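# Rest cable runway end on board between lugs

## Task

Set the far end of the cable runway down on the landing board so that it sits between the board's two lugs and its tip lies on the blue band. When finished, the board must span both trestles across its whole width, and the weight must be sitting on the red band.

## Robot and tools

Setup: four identical Kinova Gen3 arms (arm1, arm2, arm3, arm4). Each has seven joints, a right hand with index, middle and ring fingers plus a thumb (sixteen independent hinge motors), and a wrist camera. Two fixed room cameras are named cam_high and cam_low. Feet, scene frame in metres, each facing its own +x: arm1 at (-1.002, -0.481, 0.791), arm2 at (-0.301, 0.519, 0.759), arm3 at (0.618, -0.540, 0.799), arm4 at (1.221, 0.502, 0.842). The tables under the arms are at z=0.750. The scene frame has its origin on the floor with +z up. The hand reaches roughly 1.05 m from the joint1 axis.

Tool move: the keys are arm1 to arm4 and cameras. Each arm key holds an object with joints, an absolute target per joint name, and an optional min_time_s (0.1 to 8 s, a lower bound on how long that arm's motion takes). An arm you omit receives nothing new, but it may still be driving toward an older target. Arm joints joint1_rad to joint7_rad are absolute angles in radians. Ranges: joints 1, 3, 5 and 7 run from -6.283 to 6.283; joint2 from -2.249 to 2.249; joint4 from -2.579 to 2.579; joint6 from -2.099 to 2.099. Done tolerance is 0.01 rad. Sign conventions:
- joint1: positive turns clockwise seen from above; at 0 the arm points along its foot's +x.
- joint2: 0 is upright; positive leans forward.
- joint4 (elbow) and joint6 (wrist): 0 is straight.
- joint7: positive rolls counter-clockwise seen from behind the hand.
All joints an action moves on one arm start and finish together. The hand can sweep a wide path between postures, and a single action lasts at most 15 s. Bad keys make the call invalid; out-of-range values get it refused, and later calls in that reply are then skipped.

Hand keys, in the same joints object, are absolute goals scaled from -1 to +1 between each hinge's two stops. The brackets give the angle in degrees at +1 and at -1, then the value that means straight. Moving toward -1 curls or closes. Per finger: _mcp (-18,+128; 0.75), _abd sideways swing (-60,+60; 0.00), _pip (-29,+108; 0.58), _dip (-21,+117; 0.70). Thumb: cmc, which swings the thumb in front of the palm (-20,+120; 0.71); axl, which rotates it (-27,+140; 0.68); mcp (-69,+109; 0.23); ipl (-77,+108; 0.17). Two settings apply to all sixteen motors:
- hand_current_limit, -1 to 1, maps linearly from 0 to 550 mA. It starts at +0.4.
- hand_speed, -0.96 to 1, gives (n+1)/2 of 8.5 rad/s. It starts at -0.6.
Omitted hand keys keep their goal. Re-sending a hinge's current position slackens a grip. Special case: arm3's index_dip goal is clamped at +101.3 degrees (about -0.77 on the scale), and its hand_goal line then shows the clamped value.

Hand-point axes: +z runs along the straight fingers toward the tips, +x across the palm away from the thumb, and +y out of the palm face (the palm face is at y=-0.062). The camera mast sits on the palm side near the wrist and can strike objects.

cameras: a list of names, or ["all"] or []. If omitted, an empty move returns all cameras and any other call returns none. A move with no action reports the full state of every robot plus the scene number.

wait: seconds from 0 to 10, with optional cameras. It commands nothing.

zoom_image: camera name plus region [x0,y0,x1,y1] in image pixels, origin at the top-left, at most 504 by 504. Only cameras from the latest images can be zoomed.

finished_scene: scene is the current scene's number. It is irreversible, and the goal must still hold without the robots.

Reading results:
- The move line gives done or the worst status per commanded arm.
- joint_status per joint:
  - done;
  - off_target (stopped short, may still be pushing);
  - time_out (holds where it stopped);
  - not_followed (the collision check withheld targets, which may be retried later);
  - limit_stop_at_motor_heat (resend the target);
  - not commanded (the arm is listed under as last shown, with unchanged lines).
- joint_positions: radians for the arm joints, scaled values for the hand.
- Joint velocities: rad/s, arm joints only.
- Joint torques: N m, positive toward larger angles.
- Flange force: x, y, z on the end effector; noisy, or no reading.
- hand_state: one word per motor (moving, goal, blocked, overload), plus per-motor current in mA (positive pushes toward -1) and the hand_goal values.
- on_its_own: motion you did not command.
- pictures: the order of the images, which may lag the state slightly.

Camera calibration is provided per camera: intrinsics K, distortion, and T_world_to_cam. Wrist cameras are fisheye at 672x504; room cameras are 896x504. Room cameras may have drifted a couple of degrees and millimetres.

Things to avoid:
- Forceful contact between robots, including closing fingers onto another arm's hand; it fails the scene.
- Torque-sensor overruns (104.5 N m for joints 1 to 4, 51.3 for joints 5 to 7) and drifting more than 5 degrees from the planned path. Either stops the arm for 10 s.
- Overloading the weak wrist motors (about 20 N m each); they give way.
- Finger currents at 495 mA or more for 5 s; that motor shuts down.
- Overheating from long stretched-out holds.
- Drops, slams, hard hits on fixed or heavy objects, and pushing anything off the work area or onto the floor.

The arm does not stop on contact; it keeps pushing. Loose objects may occasionally get nudged by outside disturbances.

Each tool is called after ">>>" as name(argument=value, ...) on one line, values as JSON.

## Session

>>> move()

Scene clock: 0.00 s.
Joint torques (N m): no reading
Flange force (N): no reading
Joint velocities: within noise
arm1.joint_positions: joint1_rad=+0.330 joint2_rad=-0.416 joint3_rad=-0.117 joint4_rad=+1.514 joint5_rad=-0.034 joint6_rad=+1.977 joint7_rad=+1.841 hand_index_mcp=+0.753 hand_index_abd=+0.000 hand_index_pip=+0.577 hand_index_dip=+0.696 hand_middle_mcp=+0.753 hand_middle_abd=+0.000 hand_middle_pip=+0.577 hand_middle_dip=+0.696 hand_ring_mcp=+0.753 hand_ring_abd=+0.000 hand_ring_pip=+0.577 hand_ring_dip=+0.696 hand_thumb_cmc=+0.714 hand_thumb_axl=+0.677 hand_thumb_mcp=+0.226 hand_thumb_ipl=+0.168 hand_current_limit=+0.400 hand_speed=-0.600
arm1.joint_status: not commanded
arm1.hand_state: goal,goal,goal,goal,goal,goal,goal,goal,goal,goal,goal,goal,goal,goal,goal,goal
arm1.index_mcp_current_ma: 0
arm1.index_abd_current_ma: 0
arm1.index_pip_current_ma: 0
arm1.index_dip_current_ma: 0
arm1.middle_mcp_current_ma: 0
arm1.middle_abd_current_ma: 0
arm1.middle_pip_current_ma: 0
arm1.middle_dip_current_ma: 0
arm1.ring_mcp_current_ma: 0
arm1.ring_abd_current_ma: 0
arm1.ring_pip_current_ma: 0
arm1.ring_dip_current_ma: 0
arm1.thumb_cmc_current_ma: 0
arm1.thumb_axl_current_ma: 0
arm1.thumb_mcp_current_ma: 0
arm1.thumb_ipl_current_ma: 0
arm1.hand_goal_index_mcp: 0.754
arm1.hand_goal_index_abd: 0.000
arm1.hand_goal_index_pip: 0.576
arm1.hand_goal_index_dip: 0.696
arm1.hand_goal_middle_mcp: 0.754
arm1.hand_goal_middle_abd: 0.000
arm1.hand_goal_middle_pip: 0.576
arm1.hand_goal_middle_dip: 0.696
arm1.hand_goal_ring_mcp: 0.754
arm1.hand_goal_ring_abd: 0.000
arm1.hand_goal_ring_pip: 0.576
arm1.hand_goal_ring_dip: 0.696
arm1.hand_goal_thumb_cmc: 0.714
arm1.hand_goal_thumb_axl: 0.678
arm1.hand_goal_thumb_mcp: 0.226
arm1.hand_goal_thumb_ipl: 0.168
arm1.hand: x=-1.0474 y=-0.3310 z=+1.3002 quat_wxyz=(+0.033, -0.697, +0.717, +0.002) (m; scene frame)
arm2.joint_positions: joint1_rad=-0.143 joint2_rad=-0.368 joint3_rad=-0.079 joint4_rad=+1.465 joint5_rad=-0.050 joint6_rad=+1.979 joint7_rad=+1.906 hand_index_mcp=+0.753 hand_index_abd=+0.000 hand_index_pip=+0.577 hand_index_dip=+0.696 hand_middle_mcp=+0.753 hand_middle_abd=+0.000 hand_middle_pip=+0.577 hand_middle_dip=+0.696 hand_ring_mcp=+0.753 hand_ring_abd=+0.000 hand_ring_pip=+0.577 hand_ring_dip=+0.696 hand_thumb_cmc=+0.714 hand_thumb_axl=+0.677 hand_thumb_mcp=+0.226 hand_thumb_ipl=+0.168 hand_current_limit=+0.400 hand_speed=-0.600
arm2.joint_status: not commanded
arm2.hand_state: goal,goal,goal,goal,goal,goal,goal,goal,goal,goal,goal,goal,goal,goal,goal,goal
arm2.index_mcp_current_ma: 0
arm2.index_abd_current_ma: 0
arm2.index_pip_current_ma: 0
arm2.index_dip_current_ma: 0
arm2.middle_mcp_current_ma: 0
arm2.middle_abd_current_ma: 0
arm2.middle_pip_current_ma: 0
arm2.middle_dip_current_ma: 0
arm2.ring_mcp_current_ma: 0
arm2.ring_abd_current_ma: 0
arm2.ring_pip_current_ma: 0
arm2.ring_dip_current_ma: 0
arm2.thumb_cmc_current_ma: 0
arm2.thumb_axl_current_ma: 0
arm2.thumb_mcp_current_ma: 0
arm2.thumb_ipl_current_ma: 0
arm2.hand_goal_index_mcp: 0.754
arm2.hand_goal_index_abd: 0.000
arm2.hand_goal_index_pip: 0.576
arm2.hand_goal_index_dip: 0.696
arm2.hand_goal_middle_mcp: 0.754
arm2.hand_goal_middle_abd: 0.000
arm2.hand_goal_middle_pip: 0.576
arm2.hand_goal_middle_dip: 0.696
arm2.hand_goal_ring_mcp: 0.754
arm2.hand_goal_ring_abd: 0.000
arm2.hand_goal_ring_pip: 0.576
arm2.hand_goal_ring_dip: 0.696
arm2.hand_goal_thumb_cmc: 0.714
arm2.hand_goal_thumb_axl: 0.678
arm2.hand_goal_thumb_mcp: 0.226
arm2.hand_goal_thumb_ipl: 0.168
arm2.hand: x=-0.1983 y=+0.3948 z=+1.2806 quat_wxyz=(+0.027, +0.508, +0.861, -0.020) (m; scene frame)
arm3.joint_positions: joint1_rad=-0.227 joint2_rad=-0.476 joint3_rad=-0.105 joint4_rad=+1.464 joint5_rad=-0.032 joint6_rad=+2.039 joint7_rad=+1.797 hand_index_mcp=+0.753 hand_index_abd=+0.000 hand_index_pip=+0.577 hand_index_dip=+0.696 hand_middle_mcp=+0.753 hand_middle_abd=+0.000 hand_middle_pip=+0.577 hand_middle_dip=+0.696 hand_ring_mcp=+0.753 hand_ring_abd=+0.000 hand_ring_pip=+0.577 hand_ring_dip=+0.696 hand_thumb_cmc=+0.714 hand_thumb_axl=+0.677 hand_thumb_mcp=+0.226 hand_thumb_ipl=+0.168 hand_current_limit=+0.400 hand_speed=-0.600
arm3.joint_status: not commanded
arm3.hand_state: goal,goal,goal,goal,goal,goal,goal,goal,goal,goal,goal,goal,goal,goal,goal,goal
arm3.index_mcp_current_ma: 0
arm3.index_abd_current_ma: 0
arm3.index_pip_current_ma: 0
arm3.index_dip_current_ma: 0
arm3.middle_mcp_current_ma: 0
arm3.middle_abd_current_ma: 0
arm3.middle_pip_current_ma: 0
arm3.middle_dip_current_ma: 0
arm3.ring_mcp_current_ma: 0
arm3.ring_abd_current_ma: 0
arm3.ring_pip_current_ma: 0
arm3.ring_dip_current_ma: 0
arm3.thumb_cmc_current_ma: 0
arm3.thumb_axl_current_ma: 0
arm3.thumb_mcp_current_ma: 0
arm3.thumb_ipl_current_ma: 0
arm3.hand_goal_index_mcp: 0.754
arm3.hand_goal_index_abd: 0.000
arm3.hand_goal_index_pip: 0.576
arm3.hand_goal_index_dip: 0.696
arm3.hand_goal_middle_mcp: 0.754
arm3.hand_goal_middle_abd: 0.000
arm3.hand_goal_middle_pip: 0.576
arm3.hand_goal_middle_dip: 0.696
arm3.hand_goal_ring_mcp: 0.754
arm3.hand_goal_ring_abd: 0.000
arm3.hand_goal_ring_pip: 0.576
arm3.hand_goal_ring_dip: 0.696
arm3.hand_goal_thumb_cmc: 0.714
arm3.hand_goal_thumb_axl: 0.678
arm3.hand_goal_thumb_mcp: 0.226
arm3.hand_goal_thumb_ipl: 0.168
arm3.hand: x=+0.4954 y=-0.4825 z=+1.3294 quat_wxyz=(+0.041, -0.907, +0.417, +0.036) (m; scene frame)
arm4.joint_positions: joint1_rad=-0.132 joint2_rad=-0.468 joint3_rad=-0.085 joint4_rad=+1.416 joint5_rad=-0.074 joint6_rad=+1.929 joint7_rad=+1.690 hand_index_mcp=+0.753 hand_index_abd=+0.000 hand_index_pip=+0.577 hand_index_dip=+0.696 hand_middle_mcp=+0.753 hand_middle_abd=+0.000 hand_middle_pip=+0.577 hand_middle_dip=+0.696 hand_ring_mcp=+0.753 hand_ring_abd=+0.000 hand_ring_pip=+0.577 hand_ring_dip=+0.696 hand_thumb_cmc=+0.714 hand_thumb_axl=+0.677 hand_thumb_mcp=+0.226 hand_thumb_ipl=+0.168 hand_current_limit=+0.400 hand_speed=-0.600
arm4.joint_status: not commanded
arm4.hand_state: goal,goal,goal,goal,goal,goal,goal,goal,goal,goal,goal,goal,goal,goal,goal,goal
arm4.index_mcp_current_ma: 0
arm4.index_abd_current_ma: 0
arm4.index_pip_current_ma: 0
arm4.index_dip_current_ma: 0
arm4.middle_mcp_current_ma: 0
arm4.middle_abd_current_ma: 0
arm4.middle_pip_current_ma: 0
arm4.middle_dip_current_ma: 0
arm4.ring_mcp_current_ma: 0
arm4.ring_abd_current_ma: 0
arm4.ring_pip_current_ma: 0
arm4.ring_dip_current_ma: 0
arm4.thumb_cmc_current_ma: 0
arm4.thumb_axl_current_ma: 0
arm4.thumb_mcp_current_ma: 0
arm4.thumb_ipl_current_ma: 0
arm4.hand_goal_index_mcp: 0.754
arm4.hand_goal_index_abd: 0.000
arm4.hand_goal_index_pip: 0.576
arm4.hand_goal_index_dip: 0.696
arm4.hand_goal_middle_mcp: 0.754
arm4.hand_goal_middle_abd: 0.000
arm4.hand_goal_middle_pip: 0.576
arm4.hand_goal_middle_dip: 0.696
arm4.hand_goal_ring_mcp: 0.754
arm4.hand_goal_ring_abd: 0.000
arm4.hand_goal_ring_pip: 0.576
arm4.hand_goal_ring_dip: 0.696
arm4.hand_goal_thumb_cmc: 0.714
arm4.hand_goal_thumb_axl: 0.678
arm4.hand_goal_thumb_mcp: 0.226
arm4.hand_goal_thumb_ipl: 0.168
arm4.hand: x=+1.3515 y=+0.3821 z=+1.4001 quat_wxyz=(+0.108, +0.540, +0.831, -0.078) (m; scene frame)
pictures: arm1_cam_wrist, arm2_cam_wrist, arm3_cam_wrist, arm4_cam_wrist, cam_high, cam_low

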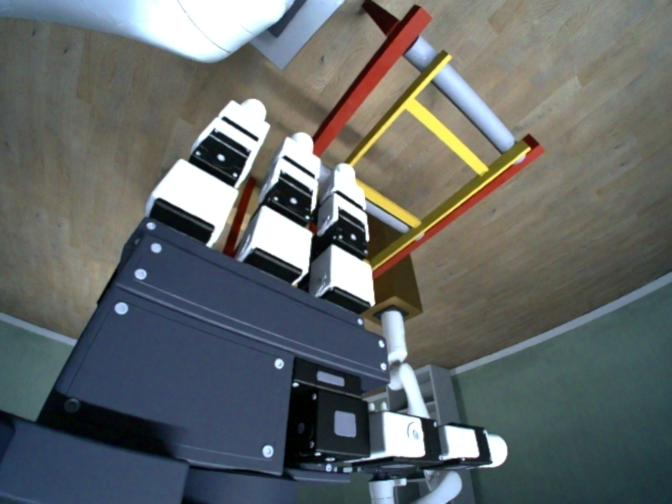

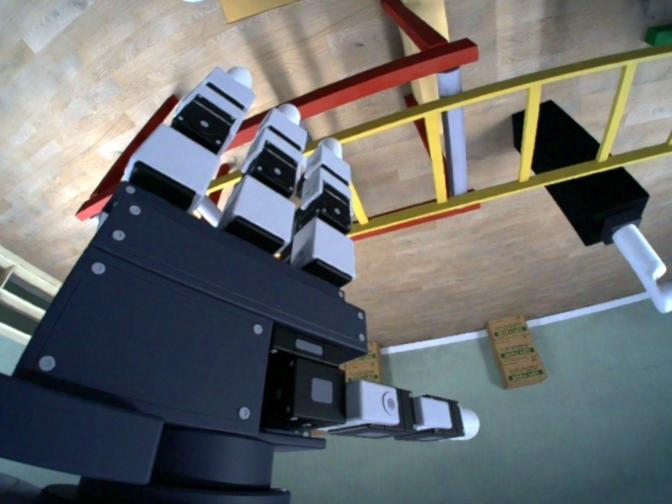

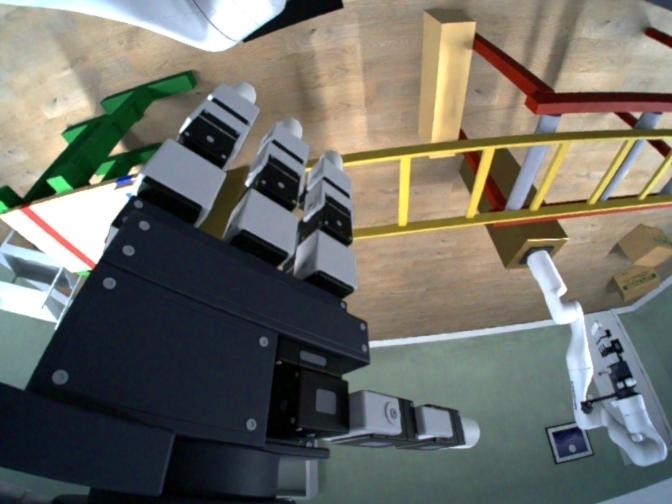

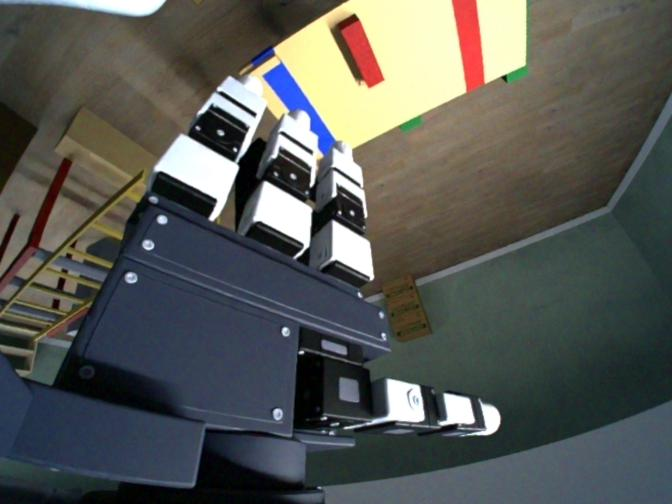

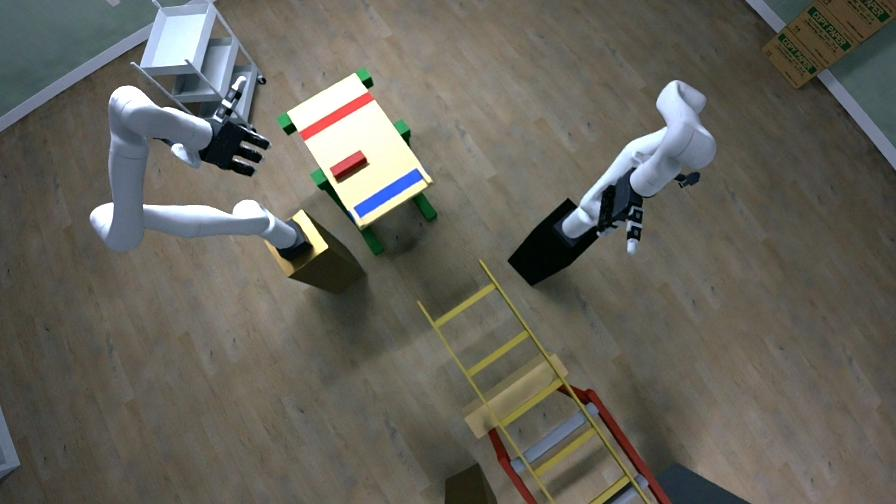

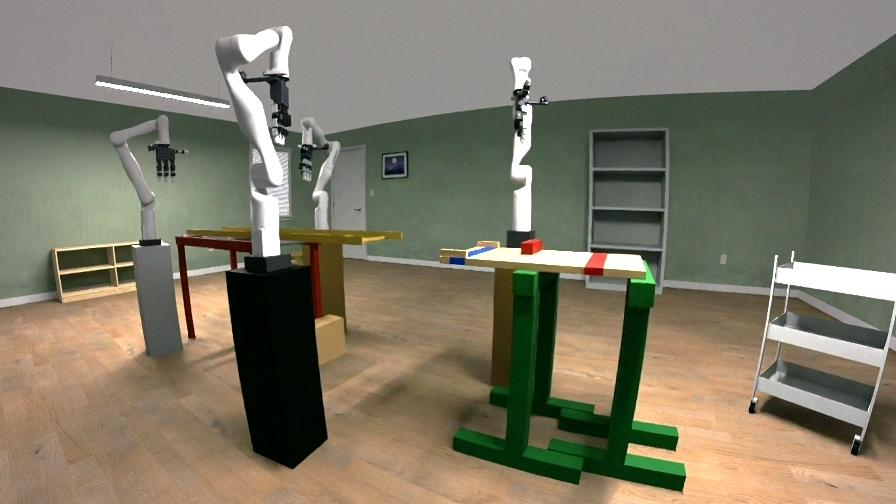

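>>> zoom_image(camera="cam_high", region=[240, 40, 480, 260])

>>> zoom_image(camera="cam_high", region=[400, 240, 700, 504])

>>> zoom_image(camera="cam_low", region=[380, 200, 720, 500])

>>> zoom_image(camera="cam_low", region=[100, 180, 440, 400])

>>> zoom_image(camera="arm4_cam_wrist", region=[200, 0, 600, 200])

>>> zoom_image(camera="arm1_cam_wrist", region=[200, 0, 600, 340])

Scaled by 2.100 from the camera's 896x504 image, which has a finer 1280x720 frame.

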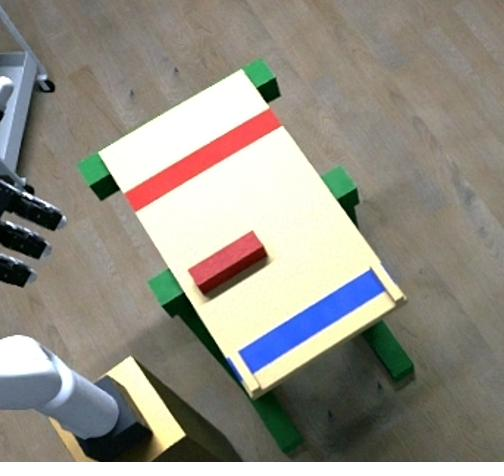

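Scaled by 1.680 from the camera's 896x504 image, which has a finer 1280x720 frame.

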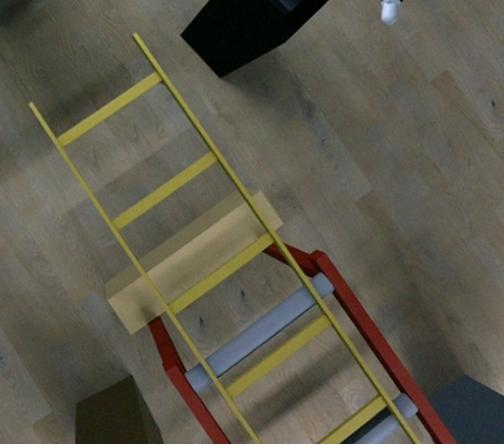

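Scaled by 1.482 from the camera's 896x504 image, which has a finer 1280x720 frame.

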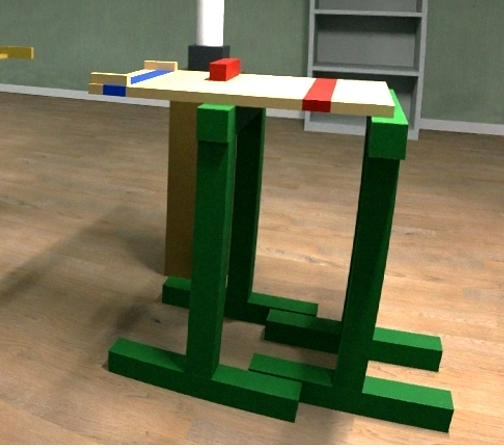

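Scaled by 1.482 from the camera's 896x504 image, which has a finer 1280x720 frame.

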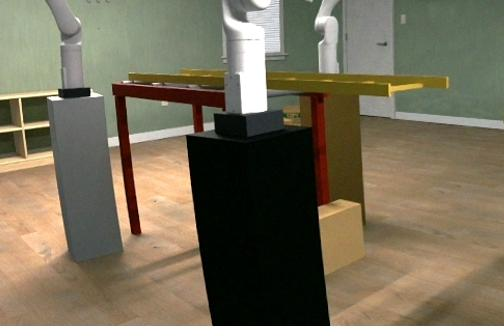

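Scaled by 1.260 from the camera's 672x504 image, which has a finer 960x720 frame.

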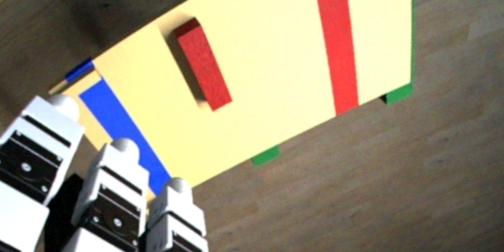

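Scaled by 1.260 from the camera's 672x504 image, which has a finer 960x720 frame.

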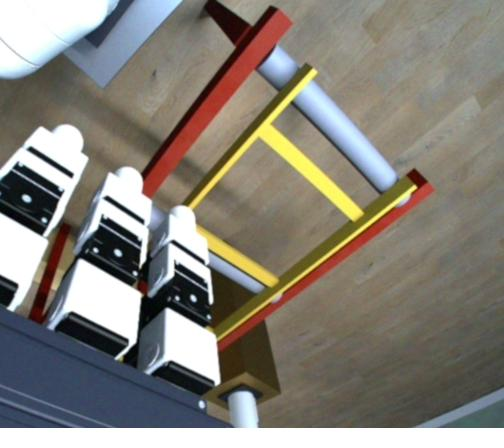

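>>> zoom_image(camera="cam_high", region=[340, 150, 450, 240])

>>> zoom_image(camera="cam_high", region=[270, 60, 440, 200])

>>> zoom_image(camera="cam_low", region=[430, 230, 670, 310])

>>> zoom_image(camera="cam_low", region=[280, 210, 420, 270])

>>> zoom_image(camera="arm3_cam_wrist", region=[320, 80, 672, 280])

>>> zoom_image(camera="arm2_cam_wrist", region=[320, 30, 672, 280])

Scaled by 4.582 from the camera's 896x504 image, which has a finer 1280x720 frame.

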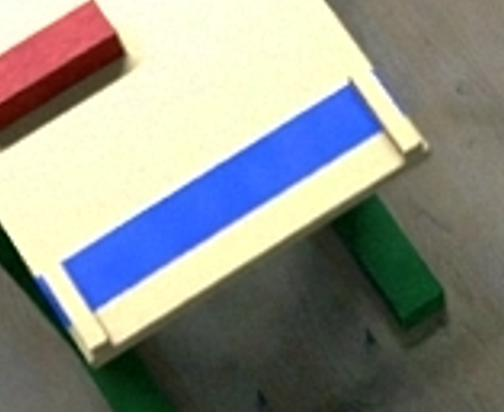

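Scaled by 2.965 from the camera's 896x504 image, which has a finer 1280x720 frame.

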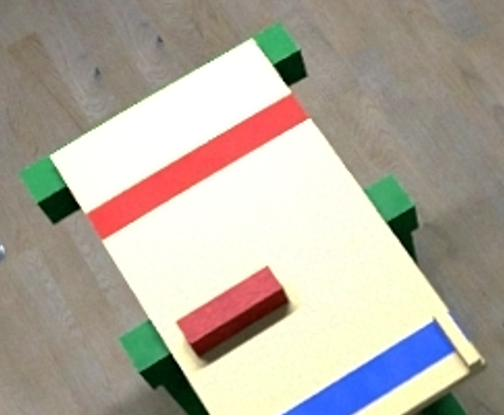

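Scaled by 2.100 from the camera's 896x504 image, which has a finer 1280x720 frame.

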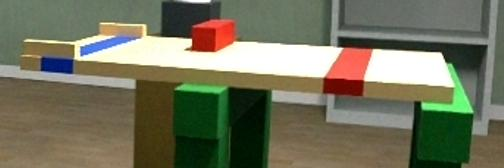

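Scaled by 3.600 from the camera's 896x504 image, which has a finer 1280x720 frame.

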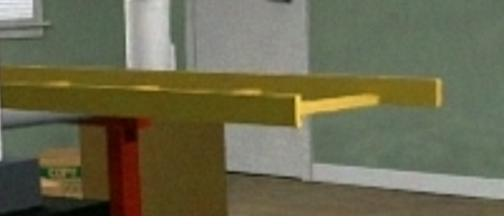

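Scaled by 1.432 from the camera's 672x504 image, which has a finer 960x720 frame.

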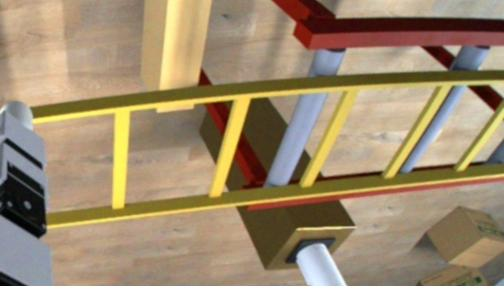

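Scaled by 1.432 from the camera's 672x504 image, which has a finer 960x720 frame.

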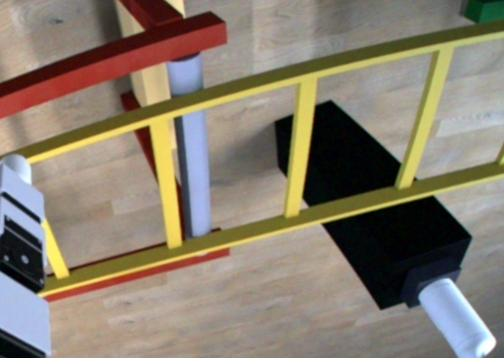

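>>> zoom_image(camera="cam_high", region=[405, 250, 515, 340])

>>> zoom_image(camera="cam_high", region=[450, 320, 570, 420])

>>> zoom_image(camera="cam_high", region=[500, 380, 670, 504])

Scaled by 4.582 from the camera's 896x504 image, which has a finer 1280x720 frame.

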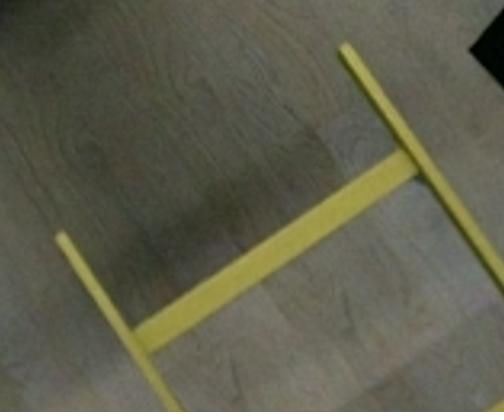

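Scaled by 4.200 from the camera's 896x504 image, which has a finer 1280x720 frame.

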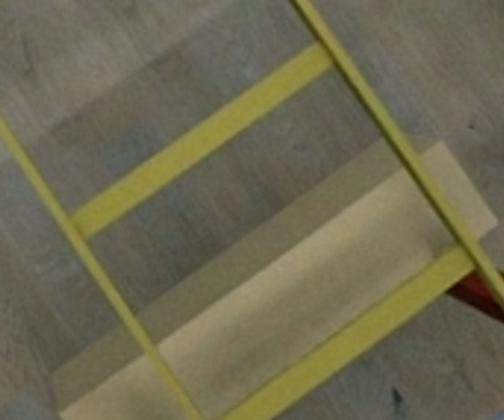

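Scaled by 2.965 from the camera's 896x504 image, which has a finer 1280x720 frame.

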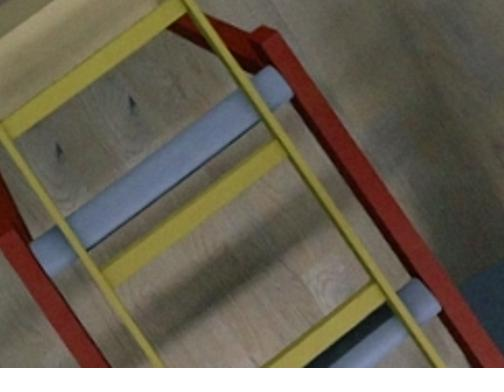

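>>> zoom_image(camera="cam_high", region=[320, 140, 380, 190])

>>> zoom_image(camera="cam_low", region=[500, 225, 580, 275])

>>> zoom_image(camera="arm4_cam_wrist", region=[320, 0, 420, 100])

Scaled by 8.400 from the camera's 896x504 image, which has a finer 1280x720 frame.

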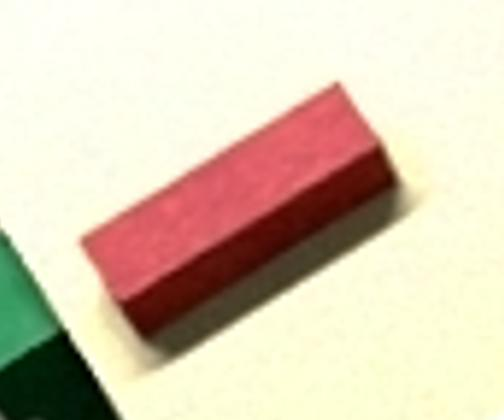

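Scaled by 6.300 from the camera's 896x504 image, which has a finer 1280x720 frame.

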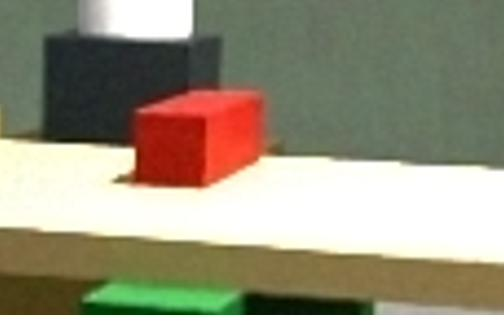

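Scaled by 5.040 from the camera's 672x504 image, which has a finer 960x720 frame.

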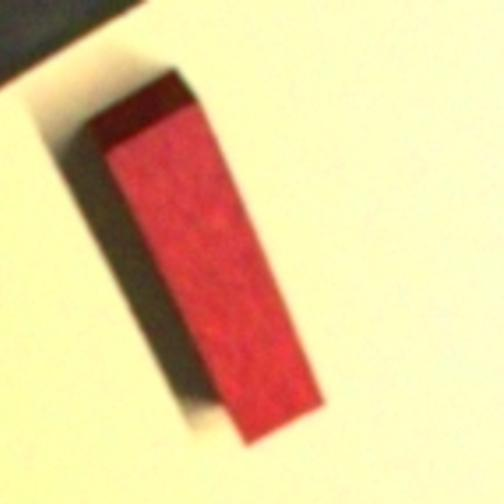

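>>> move(arm4={"joints": {"joint1_rad": -0.0629, "joint2_rad": 0.585, "joint3_rad": 0.0, "joint4_rad": 2.071, "joint5_rad": 0.0, "joint6_rad": 0.4856, "joint7_rad": 1.4782, "hand_index_mcp": -0.479, "hand_middle_mcp": -0.479, "hand_ring_mcp": -0.479, "hand_index_pip": -0.737, "hand_middle_pip": -0.737, "hand_ring_pip": -0.737, "hand_index_dip": 0.26, "hand_middle_dip": 0.26, "hand_ring_dip": 0.26}, "min_time_s": 4}, arm3={"joints": {"joint1_rad": -0.4019, "joint2_rad": 0.8748, "joint3_rad": 0.0, "joint4_rad": 0.8614, "joint5_rad": 0.0, "joint6_rad": 1.4054, "joint7_rad": 4.1895, "hand_thumb_mcp": 0.88}, "min_time_s": 4}, cameras=["all"])

Scene clock: 12.33 s.
Joint torques (N m): arm1=[0.63 -0.07 -0.79 -5.12 0.1 0.1 0.36] | arm2=[-1.45 1.83 -0.29 -7.19 0.3 -0.77 -0.05] | arm3=[-1.06 -24.35 1.17 -7.55 -0.19 -0.31 -0.13] | arm4=[1.21 -14.43 0.23 -3.39 0.08 0.24 0.01]
Flange force (N): arm1=[-2.2 -3.3 -8.7] | arm2=[5.4 1.3 -1.4] | arm3=[8.9 -2.6 -1.5] | arm4=[-1.0 3.3 0.2]
move: arm3 done; arm4 off_target
Joint velocities: within noise
arm1, arm2: as last shown
arm1.joint_positions: joint1_rad=+0.330 joint2_rad=-0.416 joint3_rad=-0.117 joint4_rad=+1.514 joint5_rad=-0.034 joint6_rad=+1.977 joint7_rad=+1.841 hand_index_mcp=+0.753 hand_index_abd=+0.000 hand_index_pip=+0.577 hand_index_dip=+0.696 hand_middle_mcp=+0.753 hand_middle_abd=+0.000 hand_middle_pip=+0.577 hand_middle_dip=+0.696 hand_ring_mcp=+0.753 hand_ring_abd=+0.000 hand_ring_pip=+0.577 hand_ring_dip=+0.696 hand_thumb_cmc=+0.714 hand_thumb_axl=+0.677 hand_thumb_mcp=+0.224 hand_thumb_ipl=+0.168 hand_current_limit=+0.400 hand_speed=-0.600
arm1.thumb_mcp_current_ma: -1
arm2.joint_positions: joint1_rad=-0.143 joint2_rad=-0.368 joint3_rad=-0.079 joint4_rad=+1.465 joint5_rad=-0.050 joint6_rad=+1.979 joint7_rad=+1.906 hand_index_mcp=+0.753 hand_index_abd=+0.000 hand_index_pip=+0.577 hand_index_dip=+0.696 hand_middle_mcp=+0.753 hand_middle_abd=+0.000 hand_middle_pip=+0.577 hand_middle_dip=+0.696 hand_ring_mcp=+0.753 hand_ring_abd=+0.000 hand_ring_pip=+0.577 hand_ring_dip=+0.696 hand_thumb_cmc=+0.714 hand_thumb_axl=+0.677 hand_thumb_mcp=+0.224 hand_thumb_ipl=+0.168 hand_current_limit=+0.400 hand_speed=-0.600
arm2.index_mcp_current_ma: -3
arm2.index_pip_current_ma: 2
arm2.middle_mcp_current_ma: -3
arm2.middle_pip_current_ma: 2
arm2.ring_mcp_current_ma: -3
arm2.ring_pip_current_ma: 2
arm2.thumb_cmc_current_ma: 1
arm2.thumb_axl_current_ma: -3
arm2.thumb_mcp_current_ma: -10
arm2.thumb_ipl_current_ma: -1
arm3.joint_positions: joint1_rad=-0.402 joint2_rad=+0.875 joint3_rad=+0.000 joint4_rad=+0.861 joint5_rad=+0.000 joint6_rad=+1.405 joint7_rad=+4.189 hand_index_mcp=+0.753 hand_index_abd=+0.000 hand_index_pip=+0.577 hand_index_dip=+0.696 hand_middle_mcp=+0.753 hand_middle_abd=+0.000 hand_middle_pip=+0.577 hand_middle_dip=+0.696 hand_ring_mcp=+0.753 hand_ring_abd=+0.000 hand_ring_pip=+0.577 hand_ring_dip=+0.696 hand_thumb_cmc=+0.714 hand_thumb_axl=+0.677 hand_thumb_mcp=+0.873 hand_thumb_ipl=+0.168 hand_current_limit=+0.400 hand_speed=-0.600
arm3.joint_status: all done
arm3.hand_state: goal,goal,goal,goal,goal,goal,goal,goal,goal,goal,goal,goal,goal,goal,goal,goal
arm3.index_mcp_current_ma: 0
arm3.index_abd_current_ma: 0
arm3.index_pip_current_ma: 0
arm3.index_dip_current_ma: 0
arm3.middle_mcp_current_ma: 0
arm3.middle_abd_current_ma: 0
arm3.middle_pip_current_ma: 0
arm3.middle_dip_current_ma: 0
arm3.ring_mcp_current_ma: 0
arm3.ring_abd_current_ma: 0
arm3.ring_pip_current_ma: 0
arm3.ring_dip_current_ma: 0
arm3.thumb_cmc_current_ma: 0
arm3.thumb_axl_current_ma: 0
arm3.thumb_mcp_current_ma: -6
arm3.thumb_ipl_current_ma: 0
arm3.hand_goal_index_mcp: 0.754
arm3.hand_goal_index_abd: 0.000
arm3.hand_goal_index_pip: 0.576
arm3.hand_goal_index_dip: 0.696
arm3.hand_goal_middle_mcp: 0.754
arm3.hand_goal_middle_abd: 0.000
arm3.hand_goal_middle_pip: 0.576
arm3.hand_goal_middle_dip: 0.696
arm3.hand_goal_ring_mcp: 0.754
arm3.hand_goal_ring_abd: 0.000
arm3.hand_goal_ring_pip: 0.576
arm3.hand_goal_ring_dip: 0.696
arm3.hand_goal_thumb_cmc: 0.714
arm3.hand_goal_thumb_axl: 0.678
arm3.hand_goal_thumb_mcp: 0.880
arm3.hand_goal_thumb_ipl: 0.168
arm3.hand: x=+0.3954 y=-0.0067 z=+0.9990 quat_wxyz=(-0.001, -0.699, -0.715, +0.000) (m; scene frame)
arm4.joint_positions: joint1_rad=-0.063 joint2_rad=+0.585 joint3_rad=+0.000 joint4_rad=+2.071 joint5_rad=+0.000 joint6_rad=+0.486 joint7_rad=+1.478 hand_index_mcp=-0.458 hand_index_abd=+0.000 hand_index_pip=-0.733 hand_index_dip=+0.263 hand_middle_mcp=-0.460 hand_middle_abd=+0.000 hand_middle_pip=-0.733 hand_middle_dip=+0.263 hand_ring_mcp=-0.459 hand_ring_abd=+0.000 hand_ring_pip=-0.733 hand_ring_dip=+0.263 hand_thumb_cmc=+0.714 hand_thumb_axl=+0.677 hand_thumb_mcp=+0.224 hand_thumb_ipl=+0.168 hand_current_limit=+0.400 hand_speed=-0.600
arm4.joint_status: hand_index_mcp off_target (ended at -0.458, target -0.479); hand_ring_mcp off_target (ended at -0.459, target -0.479); the others done
arm4.hand_state: goal,goal,goal,goal,goal,goal,goal,goal,goal,goal,goal,goal,goal,goal,goal,goal
arm4.index_mcp_current_ma: 65
arm4.index_abd_current_ma: 0
arm4.index_pip_current_ma: 7
arm4.index_dip_current_ma: 6
arm4.middle_mcp_current_ma: 57
arm4.middle_abd_current_ma: 0
arm4.middle_pip_current_ma: 7
arm4.middle_dip_current_ma: 6
arm4.ring_mcp_current_ma: 63
arm4.ring_abd_current_ma: 0
arm4.ring_pip_current_ma: 6
arm4.ring_dip_current_ma: 7
arm4.thumb_cmc_current_ma: 0
arm4.thumb_axl_current_ma: -2
arm4.thumb_mcp_current_ma: -7
arm4.thumb_ipl_current_ma: -1
arm4.hand_goal_index_mcp: -0.478
arm4.hand_goal_index_abd: 0.000
arm4.hand_goal_index_pip: -0.736
arm4.hand_goal_index_dip: 0.260
arm4.hand_goal_middle_mcp: -0.478
arm4.hand_goal_middle_abd: 0.000
arm4.hand_goal_middle_pip: -0.736
arm4.hand_goal_middle_dip: 0.260
arm4.hand_goal_ring_mcp: -0.478
arm4.hand_goal_ring_abd: 0.000
arm4.hand_goal_ring_pip: -0.736
arm4.hand_goal_ring_dip: 0.260
arm4.hand_goal_thumb_cmc: 0.714
arm4.hand_goal_thumb_axl: 0.678
arm4.hand_goal_thumb_mcp: 0.226
arm4.hand_goal_thumb_ipl: 0.168
arm4.hand: x=+1.3244 y=+0.1016 z=+0.9001 quat_wxyz=(+0.001, +0.700, +0.714, -0.003) (m; scene frame)
pictures: arm1_cam_wrist, arm2_cam_wrist, arm3_cam_wrist, arm4_cam_wrist, cam_high, cam_low
camera_calibration:
arm3_cam_wrist: T_world_to_cam=[[0.678763, -0.734328, 0.00655328, -0.252495], [-0.491429, -0.447576, 0.74711, -0.604196], [-0.545691, -0.510331, -0.664668, 0.996259], [0, 0, 0, 1]] pos_world=[0.418114, 0.052584, 1.11524]
arm4_cam_wrist: T_world_to_cam=[[0.647755, -0.761812, 0.00746309, -0.752646], [-0.496372, -0.414585, 0.762715, -0.041424], [-0.577951, -0.497757, -0.646692, 1.51621], [0, 0, 0, 1]] pos_world=[1.34326, 0.164157, 1.01773]

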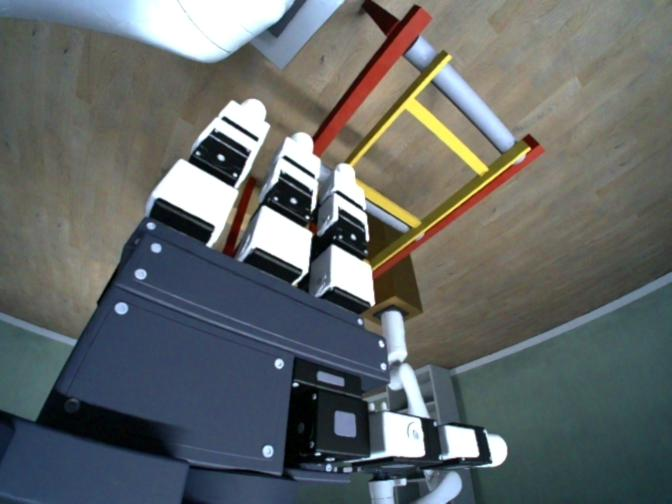

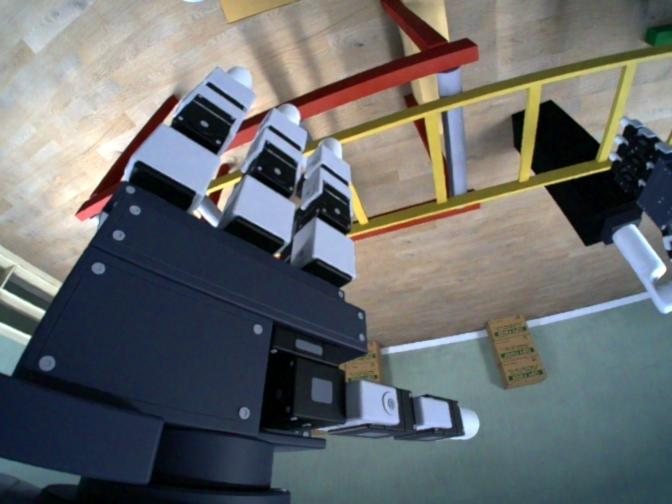

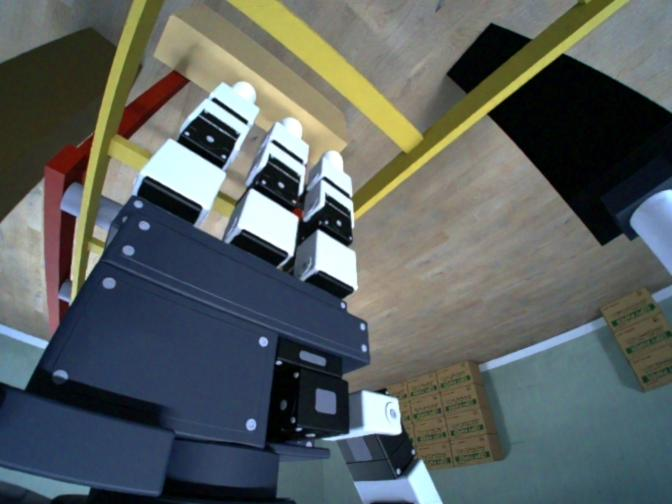

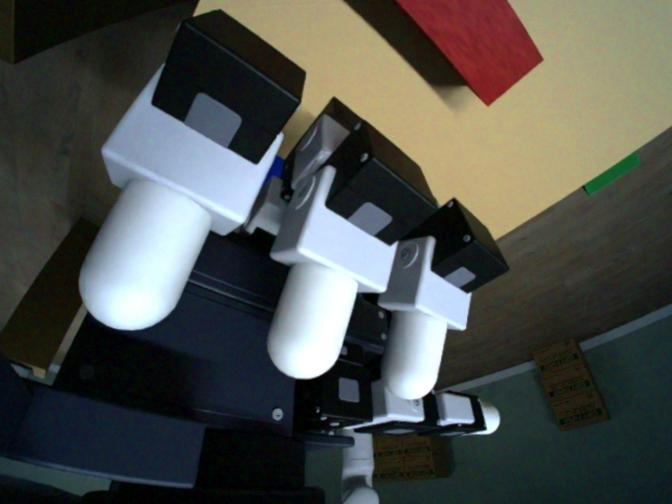

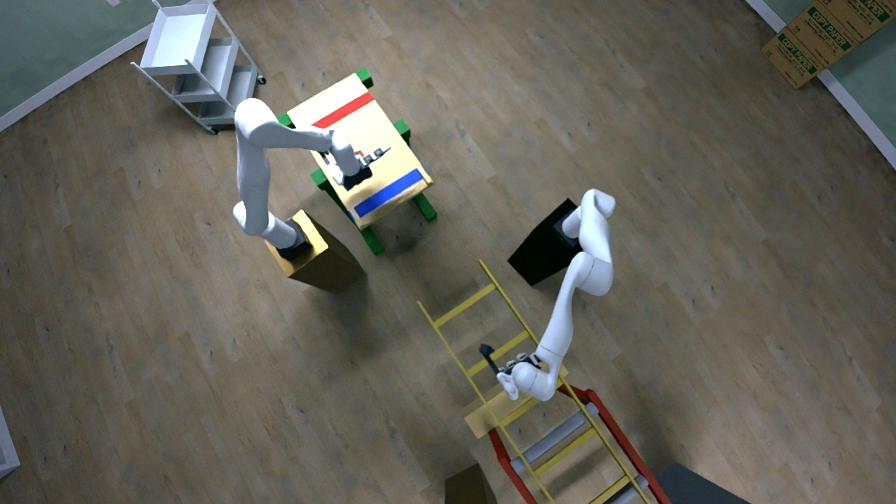

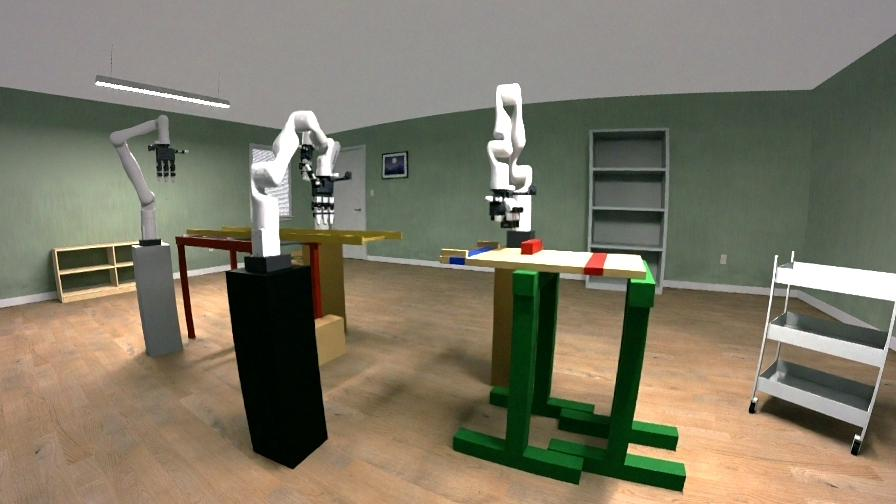

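>>> zoom_image(camera="arm3_cam_wrist", region=[170, 0, 470, 240])

>>> zoom_image(camera="cam_low", region=[280, 140, 400, 260])

>>> zoom_image(camera="cam_low", region=[470, 180, 570, 280])

Scaled by 1.680 from the camera's 672x504 image, which has a finer 960x720 frame.

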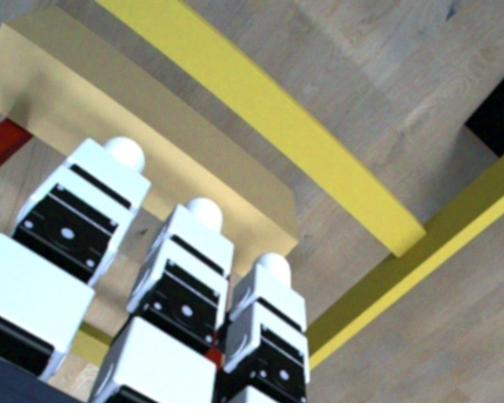

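Scaled by 4.200 from the camera's 896x504 image, which has a finer 1280x720 frame.

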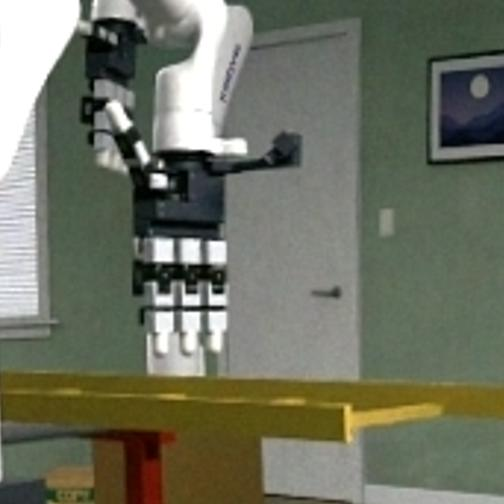

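Scaled by 5.040 from the camera's 896x504 image, which has a finer 1280x720 frame.

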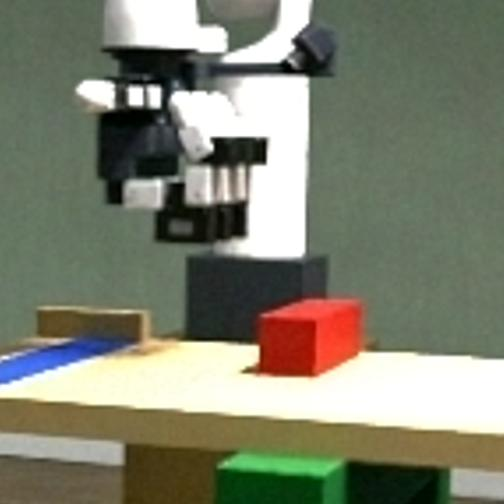

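>>> move(arm4={"joints": {"joint1_rad": -0.0638, "joint2_rad": 0.7932, "joint3_rad": 0.0, "joint4_rad": 2.0951, "joint5_rad": 0.0, "joint6_rad": 0.2533, "joint7_rad": 1.4773}, "min_time_s": 2.5}, arm3={"joints": {"joint1_rad": -0.4019, "joint2_rad": 1.1416, "joint3_rad": 0.0, "joint4_rad": 1.0785, "joint5_rad": 0.0, "joint6_rad": 0.9215, "joint7_rad": 4.1895}, "min_time_s": 4}, cameras=["arm3_cam_wrist", "arm4_cam_wrist", "cam_high", "cam_low"])

>>> zoom_image(camera="cam_low", region=[470, 180, 570, 280])

>>> zoom_image(camera="cam_low", region=[280, 180, 400, 300])

>>> zoom_image(camera="arm3_cam_wrist", region=[170, 0, 470, 240])

Scene clock: 17.53 s.
Joint torques (N m): arm1=[0.63 -0.03 -0.81 -5.11 0.1 0.08 0.34] | arm2=[-1.43 1.88 -0.26 -7.17 0.34 -0.74 -0.09] | arm3=[-1.06 -25.47 1.12 -5.95 -0.22 -0.3 -0.15] | arm4=[1.16 -15.84 0.3 -1.56 0.11 0.28 0.01]
Flange force (N): arm1=[-2.0 -3.5 -8.8] | arm2=[5.5 1.3 -1.3] | arm3=[7.5 -1.7 1.8] | arm4=[-0.9 3.3 0.8]
move: arm3 done; arm4 done
Joint velocities: within noise
arm1, arm2: as last shown
arm3.joint_positions: joint1_rad=-0.402 joint2_rad=+1.142 joint3_rad=+0.000 joint4_rad=+1.079 joint5_rad=+0.000 joint6_rad=+0.922 joint7_rad=+4.189 hand_index_mcp=+0.753 hand_index_abd=+0.000 hand_index_pip=+0.577 hand_index_dip=+0.696 hand_middle_mcp=+0.753 hand_middle_abd=+0.000 hand_middle_pip=+0.577 hand_middle_dip=+0.696 hand_ring_mcp=+0.753 hand_ring_abd=+0.000 hand_ring_pip=+0.577 hand_ring_dip=+0.696 hand_thumb_cmc=+0.714 hand_thumb_axl=+0.677 hand_thumb_mcp=+0.873 hand_thumb_ipl=+0.168 hand_current_limit=+0.400 hand_speed=-0.600
arm3.joint_status: all done
arm3.hand_state: goal,goal,goal,goal,goal,goal,goal,goal,goal,goal,goal,goal,goal,goal,goal,goal
arm3.index_mcp_current_ma: 0
arm3.index_abd_current_ma: 0
arm3.index_pip_current_ma: 0
arm3.index_dip_current_ma: 0
arm3.middle_mcp_current_ma: 0
arm3.middle_abd_current_ma: 0
arm3.middle_pip_current_ma: 0
arm3.middle_dip_current_ma: 0
arm3.ring_mcp_current_ma: 0
arm3.ring_abd_current_ma: 0
arm3.ring_pip_current_ma: 0
arm3.ring_dip_current_ma: 0
arm3.thumb_cmc_current_ma: 0
arm3.thumb_axl_current_ma: 0
arm3.thumb_mcp_current_ma: -6
arm3.thumb_ipl_current_ma: 0
arm3.hand_goal_index_mcp: 0.754
arm3.hand_goal_index_abd: 0.000
arm3.hand_goal_index_pip: 0.576
arm3.hand_goal_index_dip: 0.696
arm3.hand_goal_middle_mcp: 0.754
arm3.hand_goal_middle_abd: 0.000
arm3.hand_goal_middle_pip: 0.576
arm3.hand_goal_middle_dip: 0.696
arm3.hand_goal_ring_mcp: 0.754
arm3.hand_goal_ring_abd: 0.000
arm3.hand_goal_ring_pip: 0.576
arm3.hand_goal_ring_dip: 0.696
arm3.hand_goal_thumb_cmc: 0.714
arm3.hand_goal_thumb_axl: 0.678
arm3.hand_goal_thumb_mcp: 0.880
arm3.hand_goal_thumb_ipl: 0.168
arm3.hand: x=+0.3958 y=-0.0072 z=+0.7660 quat_wxyz=(-0.001, -0.699, -0.715, +0.000) (m; scene frame)
arm4.joint_positions: joint1_rad=-0.064 joint2_rad=+0.793 joint3_rad=+0.000 joint4_rad=+2.095 joint5_rad=+0.000 joint6_rad=+0.253 joint7_rad=+1.477 hand_index_mcp=-0.458 hand_index_abd=+0.000 hand_index_pip=-0.733 hand_index_dip=+0.263 hand_middle_mcp=-0.460 hand_middle_abd=+0.000 hand_middle_pip=-0.733 hand_middle_dip=+0.263 hand_ring_mcp=-0.459 hand_ring_abd=+0.000 hand_ring_pip=-0.733 hand_ring_dip=+0.263 hand_thumb_cmc=+0.714 hand_thumb_axl=+0.677 hand_thumb_mcp=+0.224 hand_thumb_ipl=+0.168 hand_current_limit=+0.400 hand_speed=-0.600
arm4.joint_status: all done
arm4.hand_state: goal,goal,goal,goal,goal,goal,goal,goal,goal,goal,goal,goal,goal,goal,goal,goal
arm4.index_mcp_current_ma: 65
arm4.index_abd_current_ma: 0
arm4.index_pip_current_ma: 7
arm4.index_dip_current_ma: 6
arm4.middle_mcp_current_ma: 57
arm4.middle_abd_current_ma: 0
arm4.middle_pip_current_ma: 7
arm4.middle_dip_current_ma: 6
arm4.ring_mcp_current_ma: 63
arm4.ring_abd_current_ma: 0
arm4.ring_pip_current_ma: 6
arm4.ring_dip_current_ma: 7
arm4.thumb_cmc_current_ma: 0
arm4.thumb_axl_current_ma: -2
arm4.thumb_mcp_current_ma: -7
arm4.thumb_ipl_current_ma: -1
arm4.hand_goal_index_mcp: -0.478
arm4.hand_goal_index_abd: 0.000
arm4.hand_goal_index_pip: -0.736
arm4.hand_goal_index_dip: 0.260
arm4.hand_goal_middle_mcp: -0.478
arm4.hand_goal_middle_abd: 0.000
arm4.hand_goal_middle_pip: -0.736
arm4.hand_goal_middle_dip: 0.260
arm4.hand_goal_ring_mcp: -0.478
arm4.hand_goal_ring_abd: 0.000
arm4.hand_goal_ring_pip: -0.736
arm4.hand_goal_ring_dip: 0.260
arm4.hand_goal_thumb_cmc: 0.714
arm4.hand_goal_thumb_axl: 0.678
arm4.hand_goal_thumb_mcp: 0.226
arm4.hand_goal_thumb_ipl: 0.168
arm4.hand: x=+1.3245 y=+0.1016 z=+0.8182 quat_wxyz=(+0.001, +0.700, +0.714, -0.003) (m; scene frame)
pictures: arm3_cam_wrist, arm4_cam_wrist, cam_high, cam_low
camera_calibration:
arm3_cam_wrist: T_world_to_cam=[[0.67884, -0.734256, 0.00664834, -0.251659], [-0.491432, -0.447577, 0.747107, -0.430192], [-0.545593, -0.510433, -0.664671, 0.841266], [0, 0, 0, 1]] pos_world=[0.418415, 0.0520836, 0.882237]
arm4_cam_wrist: T_world_to_cam=[[0.647681, -0.761875, 0.00747792, -0.752002], [-0.496392, -0.414503, 0.762746, 0.0210761], [-0.578018, -0.497728, -0.646655, 1.46335], [0, 0, 0, 1]] pos_world=[1.34336, 0.164157, 0.935833]

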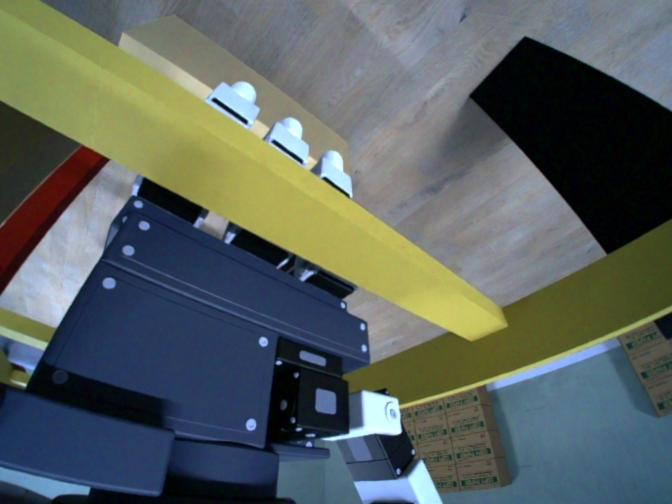

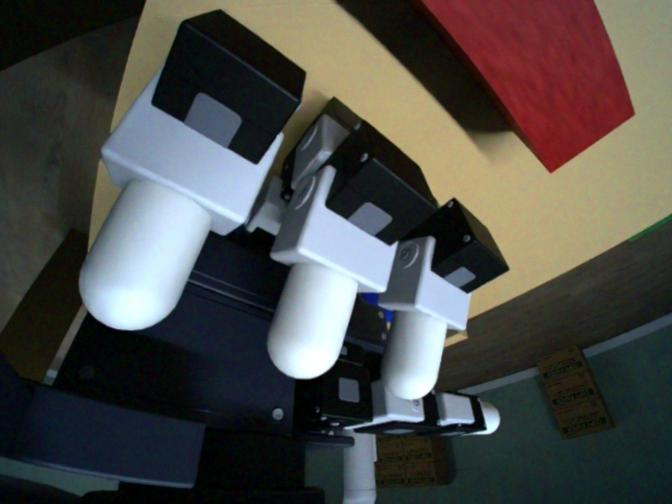

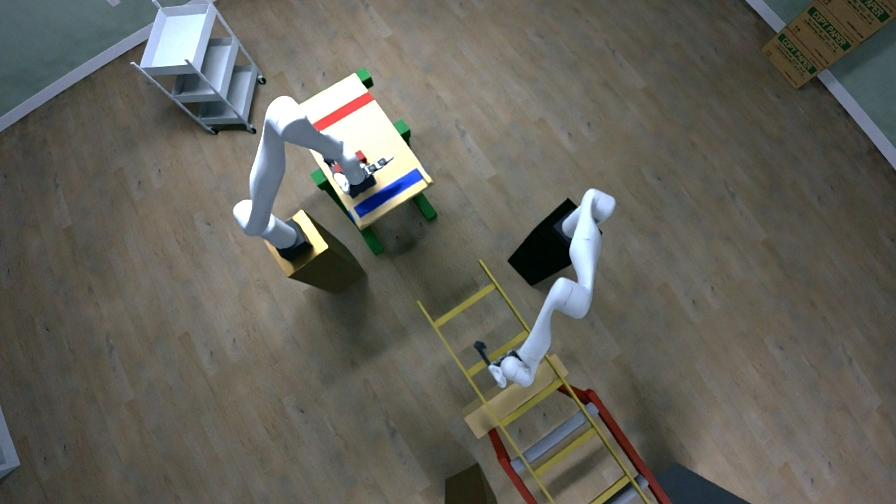

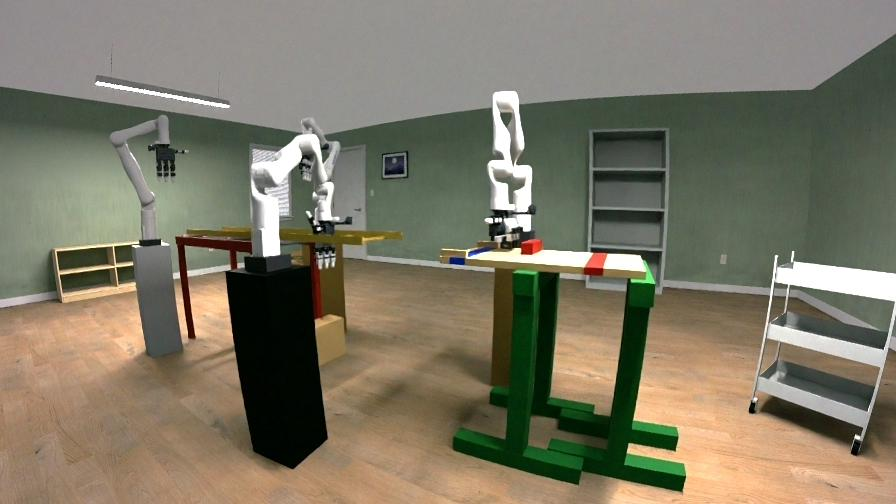

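Scaled by 5.040 from the camera's 896x504 image, which has a finer 1280x720 frame.

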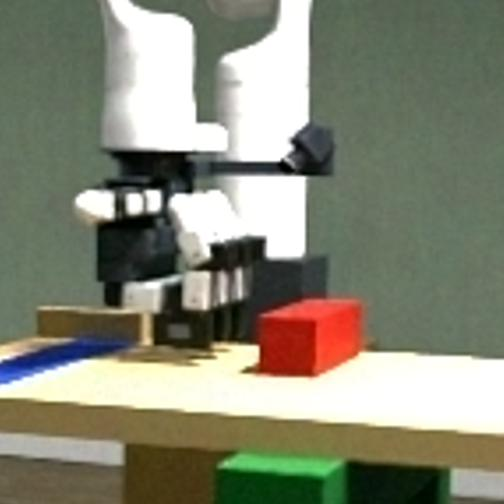

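Scaled by 4.200 from the camera's 896x504 image, which has a finer 1280x720 frame.

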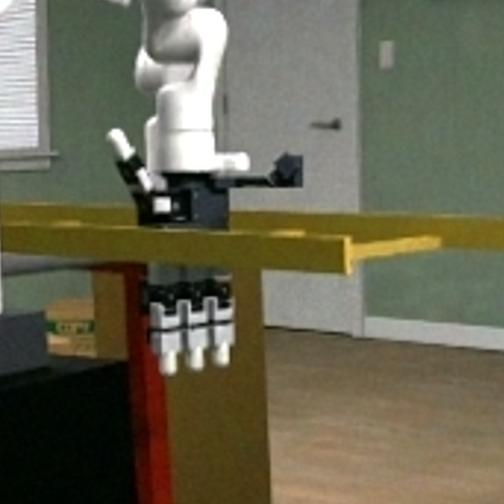

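Scaled by 1.680 from the camera's 672x504 image, which has a finer 960x720 frame.

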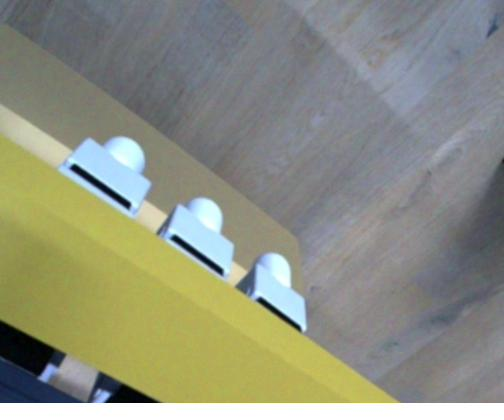

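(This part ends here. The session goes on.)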